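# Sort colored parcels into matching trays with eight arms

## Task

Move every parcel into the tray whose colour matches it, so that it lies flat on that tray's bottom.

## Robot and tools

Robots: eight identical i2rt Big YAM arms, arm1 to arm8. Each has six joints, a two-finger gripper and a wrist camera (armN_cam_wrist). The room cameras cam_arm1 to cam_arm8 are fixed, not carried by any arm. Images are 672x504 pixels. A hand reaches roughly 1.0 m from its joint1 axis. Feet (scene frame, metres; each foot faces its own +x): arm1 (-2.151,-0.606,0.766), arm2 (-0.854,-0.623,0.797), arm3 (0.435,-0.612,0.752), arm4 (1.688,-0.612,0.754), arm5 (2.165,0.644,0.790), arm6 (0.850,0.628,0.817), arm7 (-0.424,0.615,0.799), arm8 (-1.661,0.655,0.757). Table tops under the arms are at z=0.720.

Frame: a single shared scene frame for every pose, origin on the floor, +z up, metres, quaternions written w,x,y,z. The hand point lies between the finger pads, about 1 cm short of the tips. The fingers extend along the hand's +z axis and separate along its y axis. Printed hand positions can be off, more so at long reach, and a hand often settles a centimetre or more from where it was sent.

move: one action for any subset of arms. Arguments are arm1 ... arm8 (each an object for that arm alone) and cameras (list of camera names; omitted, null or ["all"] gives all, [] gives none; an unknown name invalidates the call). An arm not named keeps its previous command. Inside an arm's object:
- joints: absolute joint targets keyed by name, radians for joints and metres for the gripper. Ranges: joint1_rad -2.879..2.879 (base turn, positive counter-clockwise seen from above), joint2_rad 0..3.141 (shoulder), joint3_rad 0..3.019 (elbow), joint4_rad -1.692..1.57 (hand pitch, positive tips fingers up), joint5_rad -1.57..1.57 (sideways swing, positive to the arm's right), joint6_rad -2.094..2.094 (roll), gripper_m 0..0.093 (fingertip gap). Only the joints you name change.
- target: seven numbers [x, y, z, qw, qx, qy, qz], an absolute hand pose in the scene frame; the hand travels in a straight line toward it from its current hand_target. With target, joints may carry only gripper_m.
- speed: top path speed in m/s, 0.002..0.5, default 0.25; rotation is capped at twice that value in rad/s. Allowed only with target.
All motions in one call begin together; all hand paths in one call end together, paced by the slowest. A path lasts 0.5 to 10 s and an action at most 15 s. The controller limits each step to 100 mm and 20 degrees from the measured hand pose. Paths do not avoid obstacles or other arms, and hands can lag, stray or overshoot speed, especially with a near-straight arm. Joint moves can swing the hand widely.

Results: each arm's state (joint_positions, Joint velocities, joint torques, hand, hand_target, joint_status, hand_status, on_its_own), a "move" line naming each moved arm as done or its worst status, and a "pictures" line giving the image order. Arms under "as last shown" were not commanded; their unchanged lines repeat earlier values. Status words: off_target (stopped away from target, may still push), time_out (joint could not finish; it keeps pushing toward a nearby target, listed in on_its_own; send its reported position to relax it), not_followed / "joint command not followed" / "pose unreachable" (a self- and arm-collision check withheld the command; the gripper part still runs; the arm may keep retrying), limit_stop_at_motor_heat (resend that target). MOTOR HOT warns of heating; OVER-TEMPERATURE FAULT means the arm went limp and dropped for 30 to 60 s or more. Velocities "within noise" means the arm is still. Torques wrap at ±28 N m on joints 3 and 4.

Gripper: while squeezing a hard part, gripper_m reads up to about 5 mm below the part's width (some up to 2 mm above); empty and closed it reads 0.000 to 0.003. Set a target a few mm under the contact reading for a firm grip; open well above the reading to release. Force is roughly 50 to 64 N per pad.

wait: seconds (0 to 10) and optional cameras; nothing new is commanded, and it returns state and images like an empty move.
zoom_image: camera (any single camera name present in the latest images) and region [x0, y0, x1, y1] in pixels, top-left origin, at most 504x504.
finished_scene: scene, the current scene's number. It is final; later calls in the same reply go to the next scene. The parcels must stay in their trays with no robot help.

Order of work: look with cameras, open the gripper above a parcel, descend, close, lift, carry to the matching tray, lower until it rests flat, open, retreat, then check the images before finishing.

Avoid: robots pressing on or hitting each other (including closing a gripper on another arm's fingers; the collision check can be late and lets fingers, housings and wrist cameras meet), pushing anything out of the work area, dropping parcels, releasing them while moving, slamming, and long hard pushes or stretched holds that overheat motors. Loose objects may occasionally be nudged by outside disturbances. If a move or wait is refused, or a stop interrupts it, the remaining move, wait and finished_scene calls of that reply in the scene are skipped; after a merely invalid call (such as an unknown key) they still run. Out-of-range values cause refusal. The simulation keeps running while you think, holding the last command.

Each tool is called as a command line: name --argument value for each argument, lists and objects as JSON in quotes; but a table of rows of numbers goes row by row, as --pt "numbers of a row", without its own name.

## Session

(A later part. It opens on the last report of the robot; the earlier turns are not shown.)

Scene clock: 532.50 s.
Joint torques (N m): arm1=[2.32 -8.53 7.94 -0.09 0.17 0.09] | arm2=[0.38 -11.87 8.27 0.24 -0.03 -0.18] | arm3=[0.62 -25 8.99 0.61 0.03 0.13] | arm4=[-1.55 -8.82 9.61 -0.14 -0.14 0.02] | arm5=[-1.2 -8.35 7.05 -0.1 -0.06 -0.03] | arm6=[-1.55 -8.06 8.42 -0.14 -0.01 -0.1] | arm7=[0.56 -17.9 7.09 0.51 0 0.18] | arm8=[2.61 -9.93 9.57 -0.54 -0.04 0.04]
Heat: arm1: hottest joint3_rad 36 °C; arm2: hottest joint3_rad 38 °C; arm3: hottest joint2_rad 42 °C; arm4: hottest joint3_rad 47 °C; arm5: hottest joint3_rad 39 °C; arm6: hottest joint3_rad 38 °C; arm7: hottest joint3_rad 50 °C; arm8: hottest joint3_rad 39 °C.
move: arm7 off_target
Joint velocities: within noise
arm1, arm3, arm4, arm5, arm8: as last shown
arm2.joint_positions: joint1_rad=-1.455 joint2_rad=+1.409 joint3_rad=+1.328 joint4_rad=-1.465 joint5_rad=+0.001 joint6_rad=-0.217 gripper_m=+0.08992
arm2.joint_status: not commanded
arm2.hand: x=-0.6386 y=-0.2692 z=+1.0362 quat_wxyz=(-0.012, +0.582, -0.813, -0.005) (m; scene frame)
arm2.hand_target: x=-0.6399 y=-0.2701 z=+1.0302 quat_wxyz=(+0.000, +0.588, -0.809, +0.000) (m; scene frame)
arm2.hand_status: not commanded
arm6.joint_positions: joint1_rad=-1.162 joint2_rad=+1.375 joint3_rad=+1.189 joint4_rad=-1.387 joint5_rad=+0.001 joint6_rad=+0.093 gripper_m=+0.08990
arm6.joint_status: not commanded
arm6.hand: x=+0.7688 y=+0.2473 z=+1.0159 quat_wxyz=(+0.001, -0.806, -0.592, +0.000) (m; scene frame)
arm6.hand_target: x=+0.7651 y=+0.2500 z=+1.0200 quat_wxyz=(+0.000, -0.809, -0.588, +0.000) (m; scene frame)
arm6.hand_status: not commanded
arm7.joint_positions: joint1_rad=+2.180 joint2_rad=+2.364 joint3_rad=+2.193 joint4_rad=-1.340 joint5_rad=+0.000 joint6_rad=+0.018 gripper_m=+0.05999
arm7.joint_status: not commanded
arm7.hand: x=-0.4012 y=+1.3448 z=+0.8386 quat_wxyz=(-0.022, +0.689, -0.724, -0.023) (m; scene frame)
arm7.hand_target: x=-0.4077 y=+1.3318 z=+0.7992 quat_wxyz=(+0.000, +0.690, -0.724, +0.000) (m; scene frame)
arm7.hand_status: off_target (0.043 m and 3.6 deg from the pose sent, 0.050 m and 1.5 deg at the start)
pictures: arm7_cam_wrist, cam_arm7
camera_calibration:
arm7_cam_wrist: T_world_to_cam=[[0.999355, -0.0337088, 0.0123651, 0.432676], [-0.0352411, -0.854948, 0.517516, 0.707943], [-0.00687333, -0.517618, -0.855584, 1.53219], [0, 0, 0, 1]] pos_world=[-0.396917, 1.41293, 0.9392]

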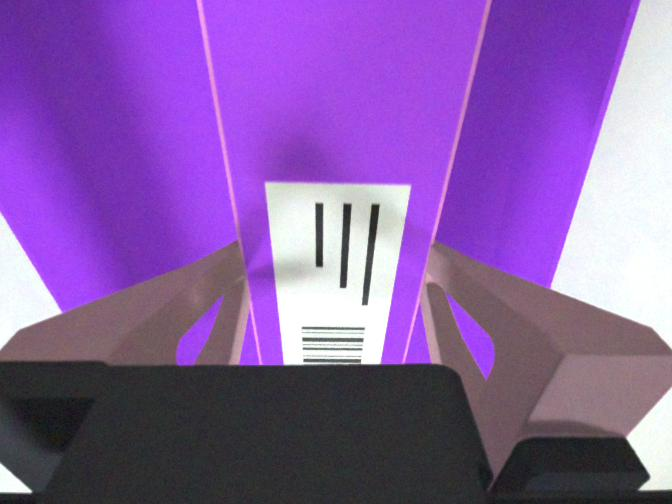

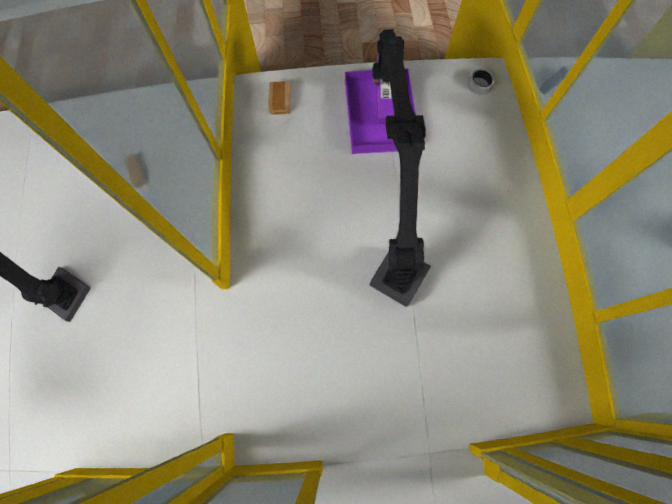

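move --arm7 '{"target":[-0.406,1.297,0.872,0,-0.6903,0.7235,0],"speed":0.25}' --arm3 '{"joints":{"gripper_m":0.09}}' --cameras '["cam_arm7"]'

zoom_image --camera "cam_arm7" --region '[320, 40, 460, 180]'

move --arm7 '{"target":[-0.406,1.293,0.825,0,-0.6903,0.7235,0],"speed":0.2}' --arm3 '{"target":[0.413,-1.24,0.93,0,0.6593,0.7518,0],"speed":0.3}' --cameras '["cam_arm7","arm7_cam_wrist"]'

zoom_image --camera "cam_arm7" --region '[320, 40, 460, 180]'

Scene clock: 546.37 s.
Joint torques (N m): arm1=[2.37 -8.64 7.95 -0.1 0.17 0.07] | arm2=[0.38 -11.93 8.27 0.24 -0.03 -0.18] | arm3=[0.62 -25.05 8.98 0.58 0.02 0.13] | arm4=[-1.61 -8.82 9.61 -0.13 -0.14 0.02] | arm5=[-0.85 -8.7 7.15 -0.02 -0.05 0.01] | arm6=[-1.49 -8.12 8.4 -0.13 -0.01 -0.09] | arm7=[0.21 -20.72 8.87 -0.29 -0.02 0.15] | arm8=[2.37 -9.99 9.57 -0.46 -0.02 0.03]
Heat: arm1: hottest joint3_rad 36 °C; arm2: hottest joint3_rad 38 °C; arm3: hottest joint2_rad 42 °C; arm4: hottest joint3_rad 47 °C; arm5: hottest joint3_rad 39 °C; arm6: hottest joint3_rad 38 °C; arm7: hottest joint3_rad 49 °C; arm8: hottest joint3_rad 39 °C.
move: arm3 done; arm7 off_target
Joint velocities: within noise
arm1, arm2, arm4, arm5, arm6, arm8: as last shown
arm3.joint_positions: joint1_rad=+2.144 joint2_rad=+2.276 joint3_rad=+2.012 joint4_rad=-1.317 joint5_rad=+0.001 joint6_rad=-0.169 gripper_m=+0.08997
arm3.joint_status: all done
arm3.hand: x=+0.4092 y=-1.2964 z=+0.7766 quat_wxyz=(-0.004, +0.659, +0.752, +0.008) (m; scene frame)
arm3.hand_target: x=+0.4179 y=-1.3009 z=+0.7781 quat_wxyz=(+0.000, +0.659, +0.752, +0.000) (m; scene frame)
arm3.hand_status: not commanded
arm7.joint_positions: joint1_rad=+2.180 joint2_rad=+2.252 joint3_rad=+2.058 joint4_rad=-1.377 joint5_rad=+0.000 joint6_rad=+0.018 gripper_m=+0.05999
arm7.joint_status: not commanded
arm7.hand: x=-0.4024 y=+1.3023 z=+0.8635 quat_wxyz=(-0.001, +0.690, -0.724, -0.001) (m; scene frame)
arm7.hand_target: x=-0.4058 y=+1.2971 z=+0.8719 quat_wxyz=(+0.000, +0.690, -0.724, +0.000) (m; scene frame)
arm7.hand_status: off_target (0.011 m and 0.2 deg from the pose sent, 0.059 m and 3.6 deg at the start)
pictures: cam_arm7

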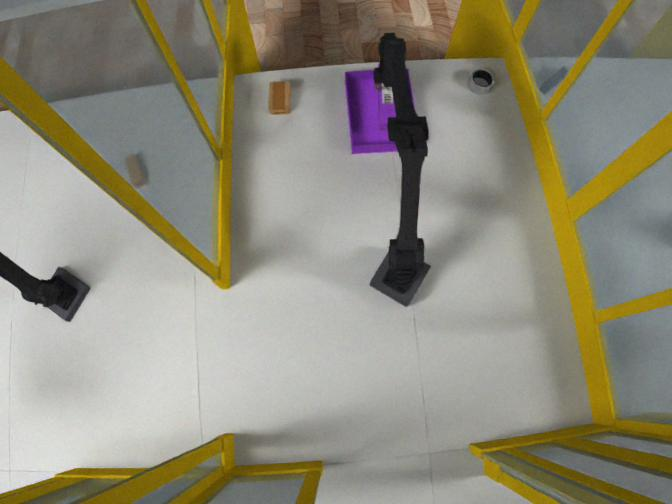

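Scaled by 3.600.

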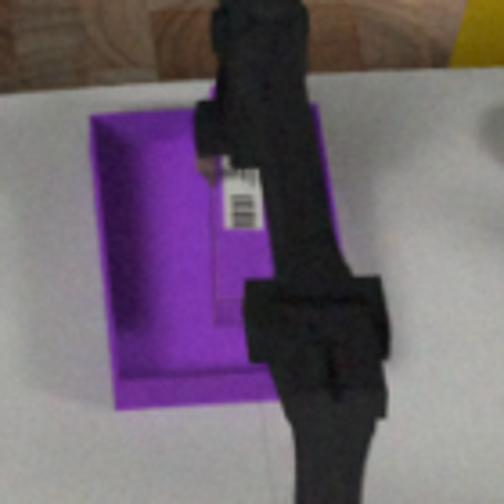

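Scene clock: 547.73 s.
Joint torques (N m): arm1=[2.43 -8.7 7.97 -0.12 0.19 0.08] | arm2=[0.38 -11.93 8.25 0.23 -0.02 -0.18] | arm3=[-0.03 -21.36 12.01 -0.34 0.03 0.03] | arm4=[-1.55 -8.82 9.62 -0.14 -0.14 0.02] | arm5=[-0.85 -8.47 7.02 0.01 -0.06 -0.01] | arm6=[-1.44 -8.12 8.4 -0.14 -0.01 -0.09] | arm7=[0.21 -18.9 8.64 0.54 -0.02 0.14] | arm8=[2.32 -9.93 9.5 -0.46 -0.04 0.04]
Heat: arm1: hottest joint3_rad 36 °C; arm2: hottest joint3_rad 38 °C; arm3: hottest joint2_rad 42 °C; arm4: hottest joint3_rad 47 °C; arm5: hottest joint3_rad 39 °C; arm6: hottest joint3_rad 38 °C; arm7: hottest joint3_rad 49 °C; arm8: hottest joint3_rad 39 °C.
move: arm3 off_target; arm7 done
Joint velocities: within noise
arm1, arm2, arm4, arm5, arm6, arm8: as last shown
arm3.joint_positions: joint1_rad=+2.144 joint2_rad=+2.006 joint3_rad=+1.933 joint4_rad=-1.509 joint5_rad=+0.001 joint6_rad=-0.169 gripper_m=+0.08997
arm3.joint_status: not commanded
arm3.hand: x=+0.4107 y=-1.2336 z=+0.9195 quat_wxyz=(-0.004, +0.659, +0.752, +0.008) (m; scene frame)
arm3.hand_target: x=+0.4129 y=-1.2397 z=+0.9300 quat_wxyz=(+0.000, +0.659, +0.752, +0.000) (m; scene frame)
arm3.hand_status: off_target (0.013 m and 1.0 deg from the pose sent, 0.164 m and 1.0 deg at the start; pose on its path clipped on 7 of 41 steps)
arm7.joint_positions: joint1_rad=+2.180 joint2_rad=+2.251 joint3_rad=+1.971 joint4_rad=-1.290 joint5_rad=+0.000 joint6_rad=+0.018 gripper_m=+0.05999
arm7.joint_status: not commanded
arm7.hand: x=-0.4027 y=+1.2945 z=+0.8315 quat_wxyz=(-0.001, +0.690, -0.724, -0.001) (m; scene frame)
arm7.hand_target: x=-0.4059 y=+1.2929 z=+0.8249 quat_wxyz=(+0.000, +0.690, -0.724, +0.000) (m; scene frame)
arm7.hand_status: done (0.007 m and 0.2 deg from the pose sent, 0.040 m and 0.2 deg at the start)
pictures: arm7_cam_wrist, cam_arm7
camera_calibration:
arm7_cam_wrist: T_world_to_cam=[[0.999378, -0.0329629, 0.0125589, 0.431531], [-0.0342628, -0.822458, 0.567793, 0.585106], [-0.00838697, -0.56787, -0.823075, 1.53745], [0, 0, 0, 1]] pos_world=[-0.39832, 1.36852, 0.927796]

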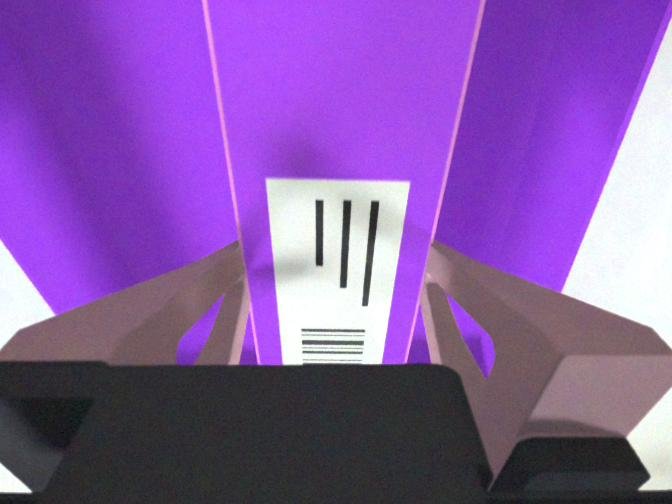

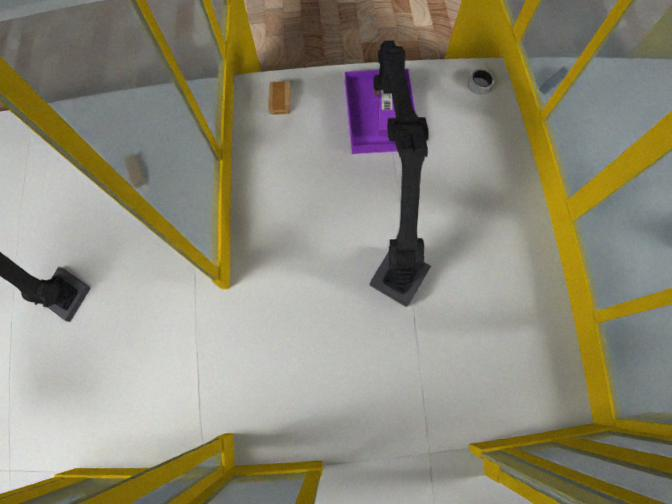

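Scaled by 3.600.

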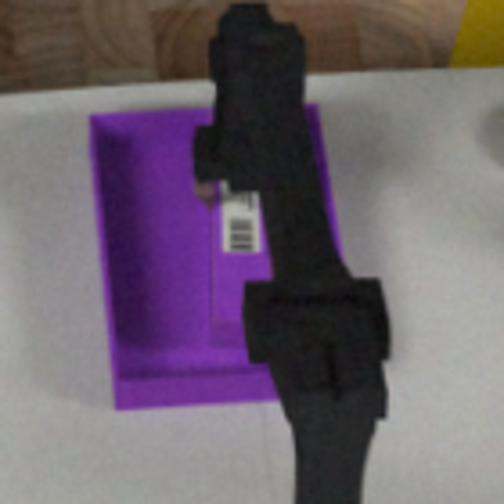

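move --arm7 '{"target":[-0.406,1.299,0.798,0,-0.6903,0.7235,0],"speed":0.15}' --arm3 '{"target":[0.413,-1.02,1.05,0,0.6593,0.7518,0],"speed":0.4}' --cameras '["cam_arm3"]'

move --arm7 '{"target":[-0.406,1.3,0.784,0,-0.6903,0.7235,0],"speed":0.1}' --cameras '["cam_arm7"]'

zoom_image --camera "cam_arm7" --region '[320, 40, 460, 180]'

Scene clock: 556.53 s.
Joint torques (N m): arm1=[2.37 -8.64 7.92 -0.2 0.17 0.05] | arm2=[0.38 -11.87 8.25 0.23 -0.02 -0.18] | arm3=[-1.38 -11.87 9.36 -0.25 0.01 -0.14] | arm4=[-1.55 -8.82 9.61 -0.13 -0.14 0.02] | arm5=[-1.55 -8.41 7.02 -0.09 0 -0.04] | arm6=[-1.44 -8.12 8.4 -0.13 0 -0.09] | arm7=[0.09 -18.2 8.9 0.59 -0.02 0.15] | arm8=[2.61 -9.82 9.5 -0.49 -0.02 0.03]
Heat: arm1: hottest joint3_rad 36 °C; arm2: hottest joint3_rad 38 °C; arm3: hottest joint2_rad 41 °C; arm4: hottest joint3_rad 47 °C; arm5: hottest joint3_rad 39 °C; arm6: hottest joint3_rad 38 °C; arm7: hottest joint3_rad 48 °C; arm8: hottest joint3_rad 39 °C.
move: arm3 done; arm7 off_target
Joint velocities: within noise
arm1, arm2, arm4, arm5, arm6, arm8: as last shown
arm3.joint_positions: joint1_rad=+2.144 joint2_rad=+1.391 joint3_rad=+1.482 joint4_rad=-1.636 joint5_rad=+0.002 joint6_rad=-0.169 gripper_m=+0.08997
arm3.joint_status: not commanded
arm3.hand: x=+0.4178 y=-1.0210 z=+1.0531 quat_wxyz=(+0.008, +0.659, +0.752, -0.006) (m; scene frame)
arm3.hand_target: x=+0.4130 y=-1.0199 z=+1.0501 quat_wxyz=(+0.000, +0.659, +0.752, +0.000) (m; scene frame)
arm3.hand_status: done (0.006 m and 1.1 deg from the pose sent, 0.250 m and 1.0 deg at the start; pose on its path clipped on 10 of 47 steps)
arm7.joint_positions: joint1_rad=+2.180 joint2_rad=+2.281 joint3_rad=+1.971 joint4_rad=-1.251 joint5_rad=+0.000 joint6_rad=+0.018 gripper_m=+0.05999
arm7.joint_status: not commanded
arm7.hand: x=-0.4025 y=+1.3009 z=+0.8121 quat_wxyz=(-0.004, +0.690, -0.724, -0.005) (m; scene frame)
arm7.hand_target: x=-0.4059 y=+1.2987 z=+0.7982 quat_wxyz=(+0.000, +0.690, -0.724, +0.000) (m; scene frame)
arm7.hand_status: off_target (0.015 m and 0.7 deg from the pose sent, 0.034 m and 0.2 deg at the start)
pictures: cam_arm3

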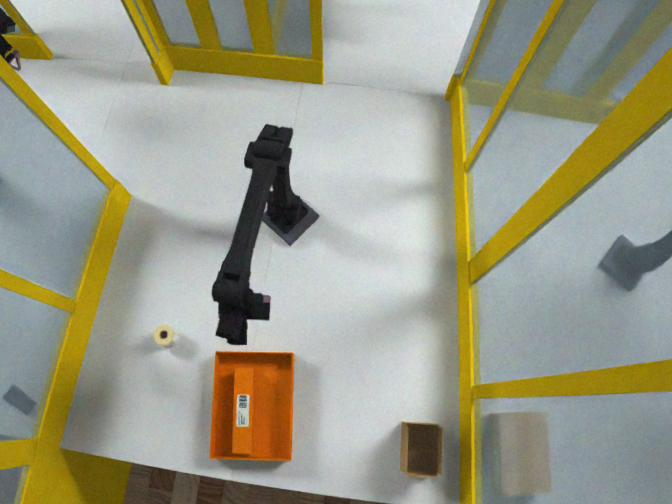

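Scene clock: 557.67 s.
Joint torques (N m): arm1=[2.32 -8.76 7.86 -0.1 0.15 0.08] | arm2=[0.38 -11.93 8.25 0.23 -0.03 -0.18] | arm3=[-1.38 -11.81 9.39 -0.24 0 -0.13] | arm4=[-1.55 -8.82 9.61 -0.14 -0.15 0.02] | arm5=[-1.2 -8.35 7.05 0.01 -0.04 -0.03] | arm6=[-1.55 -8.18 8.42 -0.14 -0.01 -0.09] | arm7=[0.15 -18.14 8.64 0.62 -0.01 0.14] | arm8=[2.2 -9.82 9.57 -0.49 -0.02 0.03]
Heat: arm1: hottest joint3_rad 36 °C; arm2: hottest joint3_rad 38 °C; arm3: hottest joint2_rad 40 °C; arm4: hottest joint3_rad 47 °C; arm5: hottest joint3_rad 39 °C; arm6: hottest joint3_rad 38 °C; arm7: hottest joint3_rad 48 °C; arm8: hottest joint3_rad 39 °C.
move: arm7 off_target
Joint velocities: within noise
arm1, arm2, arm3, arm5, arm6, arm8: as last shown
arm4.joint_positions: joint1_rad=-1.883 joint2_rad=+1.432 joint3_rad=+1.524 joint4_rad=-1.633 joint5_rad=-0.013 joint6_rad=+0.003 gripper_m=+0.08991
arm4.joint_status: not commanded
arm4.hand: x=+1.9461 y=-0.9481 z=+1.0584 quat_wxyz=(-0.014, -0.450, -0.893, +0.008) (m; scene frame)
arm4.hand_target: x=+1.9400 y=-0.9498 z=+1.0502 quat_wxyz=(+0.000, -0.456, -0.890, +0.000) (m; scene frame)
arm4.hand_status: not commanded
arm7.joint_positions: joint1_rad=+2.180 joint2_rad=+2.296 joint3_rad=+1.966 joint4_rad=-1.227 joint5_rad=+0.000 joint6_rad=+0.018 gripper_m=+0.05999
arm7.joint_status: not commanded
arm7.hand: x=-0.4025 y=+1.3030 z=+0.7998 quat_wxyz=(-0.005, +0.690, -0.724, -0.006) (m; scene frame)
arm7.hand_target: x=-0.4058 y=+1.2997 z=+0.7841 quat_wxyz=(+0.000, +0.690, -0.724, +0.000) (m; scene frame)
arm7.hand_status: off_target (0.017 m and 0.9 deg from the pose sent, 0.028 m and 0.7 deg at the start)
pictures: cam_arm7

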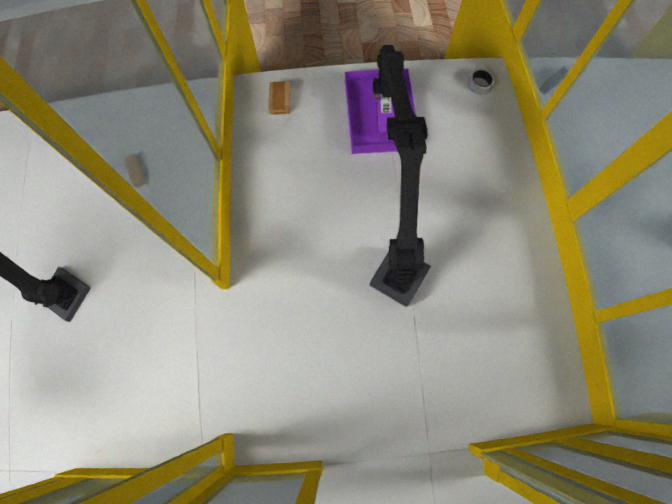

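Scaled by 3.600.

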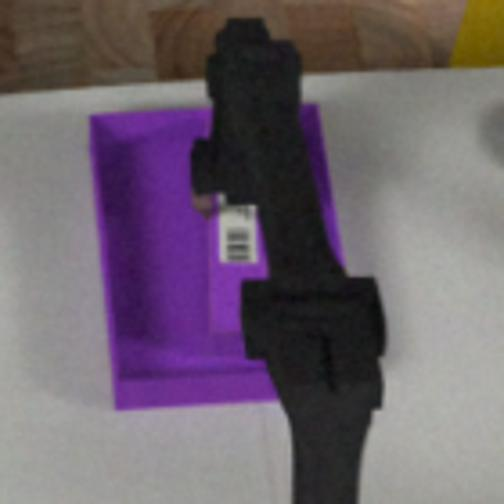

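move --arm7 '{"target":[-0.406,1.297,0.774,0,-0.6903,0.7235,0],"speed":0.1}' --cameras '["cam_arm7"]'

move --arm7 '{"target":[-0.406,1.295,0.768,0,-0.6903,0.7235,0],"speed":0.1}' --cameras '["arm7_cam_wrist"]'

Scene clock: 562.40 s.
Joint torques (N m): arm1=[2.08 -8.88 7.94 -0.06 0.16 0.05] | arm2=[0.38 -11.93 8.27 0.23 -0.03 -0.18] | arm3=[-1.49 -11.81 9.36 -0.24 0.01 -0.13] | arm4=[-1.61 -8.82 9.61 -0.13 -0.15 0.02] | arm5=[-1.9 -8.41 6.86 -0.08 -0.07 -0.04] | arm6=[-1.44 -8.12 8.4 -0.13 -0.01 -0.09] | arm7=[0.21 -17.85 8.5 0.54 -0.01 0.16] | arm8=[2.61 -10.05 9.59 -0.46 -0.02 0.05]
Heat: arm1: hottest joint3_rad 36 °C; arm2: hottest joint3_rad 38 °C; arm3: hottest joint2_rad 39 °C; arm4: hottest joint3_rad 47 °C; arm5: hottest joint3_rad 39 °C; arm6: hottest joint3_rad 38 °C; arm7: hottest joint3_rad 48 °C; arm8: hottest joint3_rad 39 °C.
move: arm7 off_target
Joint velocities: within noise
arm1.joint_positions: joint1_rad=-1.529 joint2_rad=+1.388 joint3_rad=+1.442 joint4_rad=-1.597 joint5_rad=+0.004 joint6_rad=-0.028 gripper_m=+0.08990
arm1.joint_status: not commanded
arm1.hand: x=-2.3058 y=-0.9813 z=+1.0595 quat_wxyz=(-0.011, -0.821, -0.571, +0.015) (m; scene frame)
arm1.hand_target: x=-2.3000 y=-0.9799 z=+1.0503 quat_wxyz=(+0.000, -0.819, -0.574, +0.000) (m; scene frame)
arm1.hand_status: not commanded
arm2, arm3, arm4, arm5, arm6, arm8: as last shown
arm7.joint_positions: joint1_rad=+2.180 joint2_rad=+2.298 joint3_rad=+1.944 joint4_rad=-1.201 joint5_rad=+0.000 joint6_rad=+0.018 gripper_m=+0.05999
arm7.joint_status: not commanded
arm7.hand: x=-0.4025 y=+1.3010 z=+0.7911 quat_wxyz=(-0.006, +0.690, -0.724, -0.007) (m; scene frame)
arm7.hand_target: x=-0.4058 y=+1.2967 z=+0.7743 quat_wxyz=(+0.000, +0.690, -0.724, +0.000) (m; scene frame)
arm7.hand_status: off_target (0.018 m and 1.1 deg from the pose sent, 0.027 m and 0.9 deg at the start)
pictures: cam_arm7

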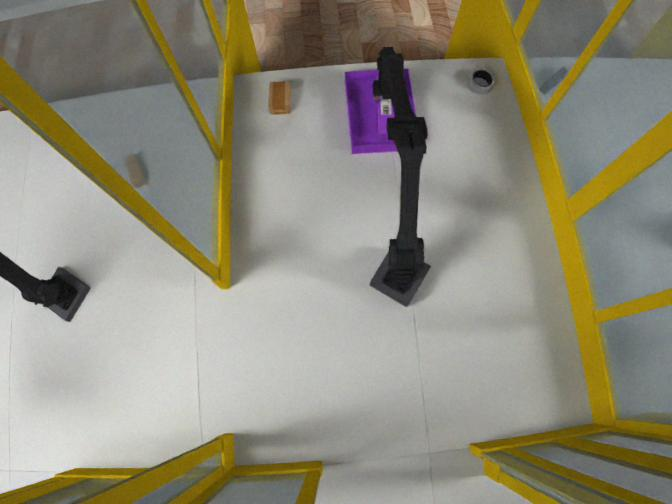

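Scene clock: 563.37 s.
Joint torques (N m): arm1=[2.08 -8.47 7.84 -0.12 0.18 0.07] | arm2=[0.38 -11.93 8.27 0.24 -0.03 -0.18] | arm3=[-1.44 -11.75 9.36 -0.27 0.01 -0.14] | arm4=[-1.61 -8.82 9.61 -0.13 -0.14 0.02] | arm5=[-0.97 -8.35 6.94 -0.1 -0.06 0.01] | arm6=[-1.44 -8.06 8.43 -0.16 -0.01 -0.09] | arm7=[0.09 -18.08 7.76 0.75 -0.02 0.15] | arm8=[2.67 -9.93 9.52 -0.54 -0.04 0.04]
Heat: arm1: hottest joint3_rad 36 °C; arm2: hottest joint3_rad 38 °C; arm3: hottest joint2_rad 39 °C; arm4: hottest joint3_rad 47 °C; arm5: hottest joint3_rad 39 °C; arm6: hottest joint3_rad 38 °C; arm7: hottest joint3_rad 47 °C; arm8: hottest joint3_rad 39 °C.
move: arm7 off_target
Joint velocities: within noise
arm1, arm2, arm3, arm4, arm5, arm6, arm8: as last shown
arm7.joint_positions: joint1_rad=+2.180 joint2_rad=+2.298 joint3_rad=+1.937 joint4_rad=-1.191 joint5_rad=+0.000 joint6_rad=+0.018 gripper_m=+0.05999
arm7.joint_status: not commanded
arm7.hand: x=-0.4025 y=+1.3008 z=+0.7887 quat_wxyz=(-0.007, +0.690, -0.724, -0.008) (m; scene frame)
arm7.hand_target: x=-0.4058 y=+1.2946 z=+0.7684 quat_wxyz=(+0.000, +0.690, -0.724, +0.000) (m; scene frame)
arm7.hand_status: off_target (0.022 m and 1.3 deg from the pose sent, 0.024 m and 1.1 deg at the start)
pictures: arm7_cam_wrist
camera_calibration:
arm7_cam_wrist: T_world_to_cam=[[0.999372, -0.0331551, 0.0125222, 0.432295], [-0.0345529, -0.832884, 0.552368, 0.640293], [-0.00788427, -0.552454, -0.833506, 1.49412], [0, 0, 0, 1]] pos_world=[-0.398119, 1.37305, 0.886265]

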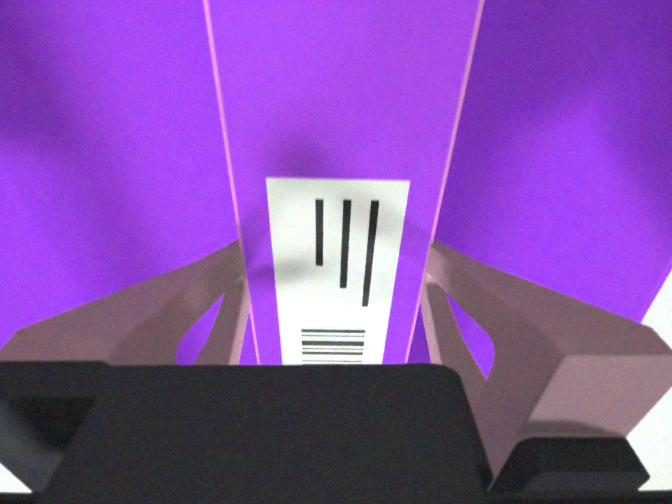

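On the floor (z ≈ .789, barely moved). Release.

move --arm7 '{"joints":{"gripper_m":0.09}}' --cameras '[]'

move --arm7 '{"target":[-0.406,1.26,0.9,0,-0.6903,0.7235,0],"speed":0.3}' --cameras '[]'

move --arm7 '{"target":[-0.41,1.02,1.05,0,-0.6903,0.7235,0],"speed":0.45}' --cameras '["cam_arm7"]'

zoom_image --camera "cam_arm7" --region '[320, 40, 460, 180]'

Scene clock: 570.93 s.
Joint torques (N m): arm1=[2.32 -8.64 7.95 -0.06 0.14 0.06] | arm2=[0.38 -11.87 8.27 0.23 -0.02 -0.18] | arm3=[-1.38 -11.81 9.35 -0.23 0.01 -0.13] | arm4=[-1.61 -8.82 9.61 -0.13 -0.14 0.02] | arm5=[-1.03 -8.59 7.15 -0.05 -0.03 -0.02] | arm6=[-1.49 -8.18 8.4 -0.14 -0.01 -0.09] | arm7=[0.09 -18.02 8.4 0.61 0 0.16] | arm8=[2.43 -9.99 9.58 -0.54 -0.02 0.02]
Heat: arm1: hottest joint3_rad 36 °C; arm2: hottest joint3_rad 38 °C; arm3: hottest joint2_rad 38 °C; arm4: hottest joint3_rad 47 °C; arm5: hottest joint3_rad 39 °C; arm6: hottest joint3_rad 38 °C; arm7: hottest joint3_rad 47 °C; arm8: hottest joint3_rad 39 °C.
move: arm7 done
Joint velocities: within noise
arm1, arm2, arm3, arm4, arm6: as last shown
arm5.joint_positions: joint1_rad=+1.579 joint2_rad=+1.395 joint3_rad=+1.299 joint4_rad=-1.456 joint5_rad=+0.000 joint6_rad=+0.107 gripper_m=+0.08988
arm5.joint_status: not commanded
arm5.hand: x=+2.0615 y=+0.2485 z=+1.0203 quat_wxyz=(+0.005, +0.822, +0.569, -0.004) (m; scene frame)
arm5.hand_target: x=+2.0600 y=+0.2500 z=+1.0201 quat_wxyz=(+0.000, +0.824, +0.566, +0.000) (m; scene frame)
arm5.hand_status: not commanded
arm7.joint_positions: joint1_rad=+2.180 joint2_rad=+2.298 joint3_rad=+1.929 joint4_rad=-1.185 joint5_rad=+0.000 joint6_rad=+0.018 gripper_m=+0.08985
arm7.joint_status: all done
arm7.hand: x=-0.4026 y=+1.2992 z=+0.7859 quat_wxyz=(-0.007, +0.690, -0.724, -0.007) (m; scene frame)
arm7.hand_target: x=-0.4058 y=+1.2945 z=+0.7684 quat_wxyz=(+0.000, +0.690, -0.724, +0.000) (m; scene frame)
arm7.hand_status: not commanded
arm8.joint_positions: joint1_rad=+0.355 joint2_rad=+1.396 joint3_rad=+1.390 joint4_rad=-1.543 joint5_rad=-0.001 joint6_rad=+0.132 gripper_m=+0.08993
arm8.joint_status: not commanded
arm8.hand: x=-1.7632 y=+0.2583 z=+1.0250 quat_wxyz=(-0.008, -0.829, -0.559, +0.008) (m; scene frame)
arm8.hand_target: x=-1.7601 y=+0.2601 z=+1.0200 quat_wxyz=(+0.000, -0.829, -0.559, +0.000) (m; scene frame)
arm8.hand_status: not commanded
pictures: none
No camera images: "cameras" was empty.

Scene clock: 572.27 s.
Joint torques (N m): arm1=[2.08 -8.47 7.97 -0.12 0.15 0.09] | arm2=[0.38 -11.87 8.25 0.23 -0.02 -0.18] | arm3=[-1.32 -11.81 9.39 -0.23 0 -0.14] | arm4=[-1.61 -8.82 9.61 -0.13 -0.15 0.02] | arm5=[-1.03 -8.12 7.19 -0.08 -0.05 -0.04] | arm6=[-1.38 -8.06 8.4 -0.14 -0.01 -0.09] | arm7=[0.03 -16.5 10.26 -0.17 -0.02 0.14] | arm8=[2.37 -9.99 9.59 -0.57 -0.01 0.04]
Heat: arm1: hottest joint3_rad 36 °C; arm2: hottest joint3_rad 38 °C; arm3: hottest joint2_rad 38 °C; arm4: hottest joint3_rad 47 °C; arm5: hottest joint3_rad 39 °C; arm6: hottest joint3_rad 38 °C; arm7: hottest joint3_rad 47 °C; arm8: hottest joint3_rad 39 °C.
move: arm7 done
Joint velocities: within noise
arm1, arm3, arm4, arm5, arm8: as last shown
arm2.joint_positions: joint1_rad=-1.455 joint2_rad=+1.409 joint3_rad=+1.328 joint4_rad=-1.465 joint5_rad=+0.001 joint6_rad=-0.217 gripper_m=+0.08992
arm2.joint_status: not commanded
arm2.hand: x=-0.6386 y=-0.2692 z=+1.0362 quat_wxyz=(-0.012, +0.582, -0.813, -0.005) (m; scene frame)
arm2.hand_target: x=-0.6399 y=-0.2701 z=+1.0302 quat_wxyz=(+0.000, +0.588, -0.809, +0.000) (m; scene frame)
arm2.hand_status: not commanded
arm6.joint_positions: joint1_rad=-1.162 joint2_rad=+1.375 joint3_rad=+1.189 joint4_rad=-1.387 joint5_rad=+0.001 joint6_rad=+0.093 gripper_m=+0.08990
arm6.joint_status: not commanded
arm6.hand: x=+0.7688 y=+0.2473 z=+1.0159 quat_wxyz=(+0.001, -0.806, -0.592, +0.000) (m; scene frame)
arm6.hand_target: x=+0.7651 y=+0.2500 z=+1.0200 quat_wxyz=(+0.000, -0.809, -0.588, +0.000) (m; scene frame)
arm6.hand_status: not commanded
arm7.joint_positions: joint1_rad=+2.180 joint2_rad=+2.088 joint3_rad=+1.896 joint4_rad=-1.358 joint5_rad=+0.000 joint6_rad=+0.018 gripper_m=+0.08994
arm7.joint_status: not commanded
arm7.hand: x=-0.4036 y=+1.2622 z=+0.9080 quat_wxyz=(-0.008, +0.690, -0.724, -0.008) (m; scene frame)
arm7.hand_target: x=-0.4059 y=+1.2600 z=+0.9000 quat_wxyz=(+0.000, +0.690, -0.724, +0.000) (m; scene frame)
arm7.hand_status: done (0.009 m and 1.3 deg from the pose sent, 0.121 m and 1.1 deg at the start)
pictures: none
No camera images: "cameras" was empty.

Scene clock: 573.83 s.
Joint torques (N m): arm1=[2.08 -8.64 7.94 -0.1 0.15 0.11] | arm2=[0.38 -11.87 8.27 0.24 -0.02 -0.18] | arm3=[-1.44 -11.87 9.35 -0.23 0.01 -0.13] | arm4=[-1.55 -8.82 9.61 -0.13 -0.15 0.02] | arm5=[-1.03 -8.23 7.15 -0.14 -0.04 0] | arm6=[-1.49 -8.12 8.4 -0.14 -0.01 -0.09] | arm7=[-0.56 -9 9.18 -0.21 -0.02 0.08] | arm8=[2.49 -9.76 9.52 -0.57 -0.02 0.02]
Heat: arm1: hottest joint3_rad 36 °C; arm2: hottest joint3_rad 38 °C; arm3: hottest joint2_rad 37 °C; arm4: hottest joint3_rad 47 °C; arm5: hottest joint3_rad 39 °C; arm6: hottest joint3_rad 38 °C; arm7: hottest joint3_rad 47 °C; arm8: hottest joint3_rad 39 °C.
move: arm7 done
Joint velocities: within noise
arm1, arm2, arm3, arm4, arm5, arm6, arm8: as last shown
arm7.joint_positions: joint1_rad=+2.180 joint2_rad=+1.393 joint3_rad=+1.363 joint4_rad=-1.513 joint5_rad=+0.000 joint6_rad=+0.018 gripper_m=+0.08994
arm7.joint_status: not commanded
arm7.hand: x=-0.4108 y=+1.0244 z=+1.0586 quat_wxyz=(-0.011, +0.690, -0.724, -0.011) (m; scene frame)
arm7.hand_target: x=-0.4099 y=+1.0200 z=+1.0501 quat_wxyz=(+0.000, +0.690, -0.724, +0.000) (m; scene frame)
arm7.hand_status: done (0.010 m and 1.8 deg from the pose sent, 0.281 m and 1.3 deg at the start; pose on its path clipped on 8 of 47 steps)
pictures: cam_arm7

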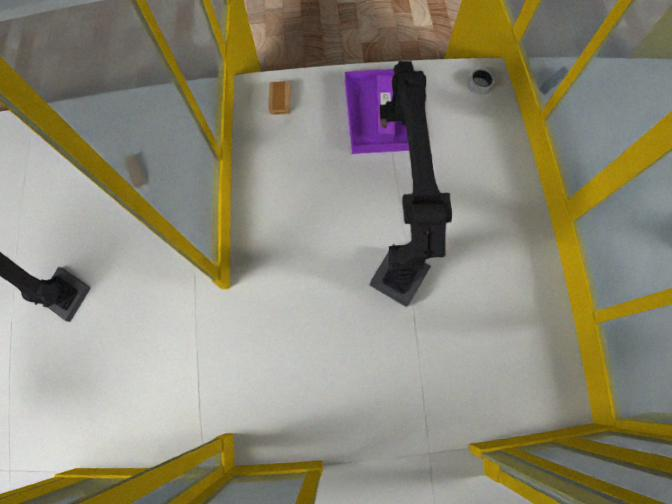

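Scaled by 3.600.

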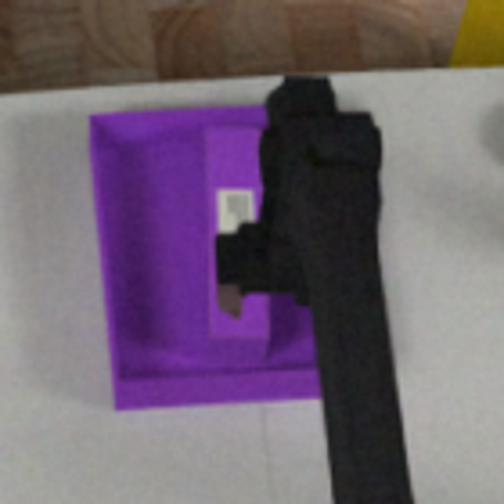

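Flat in tray.

finished_scene --scene 2

The scene is finished: the task was done.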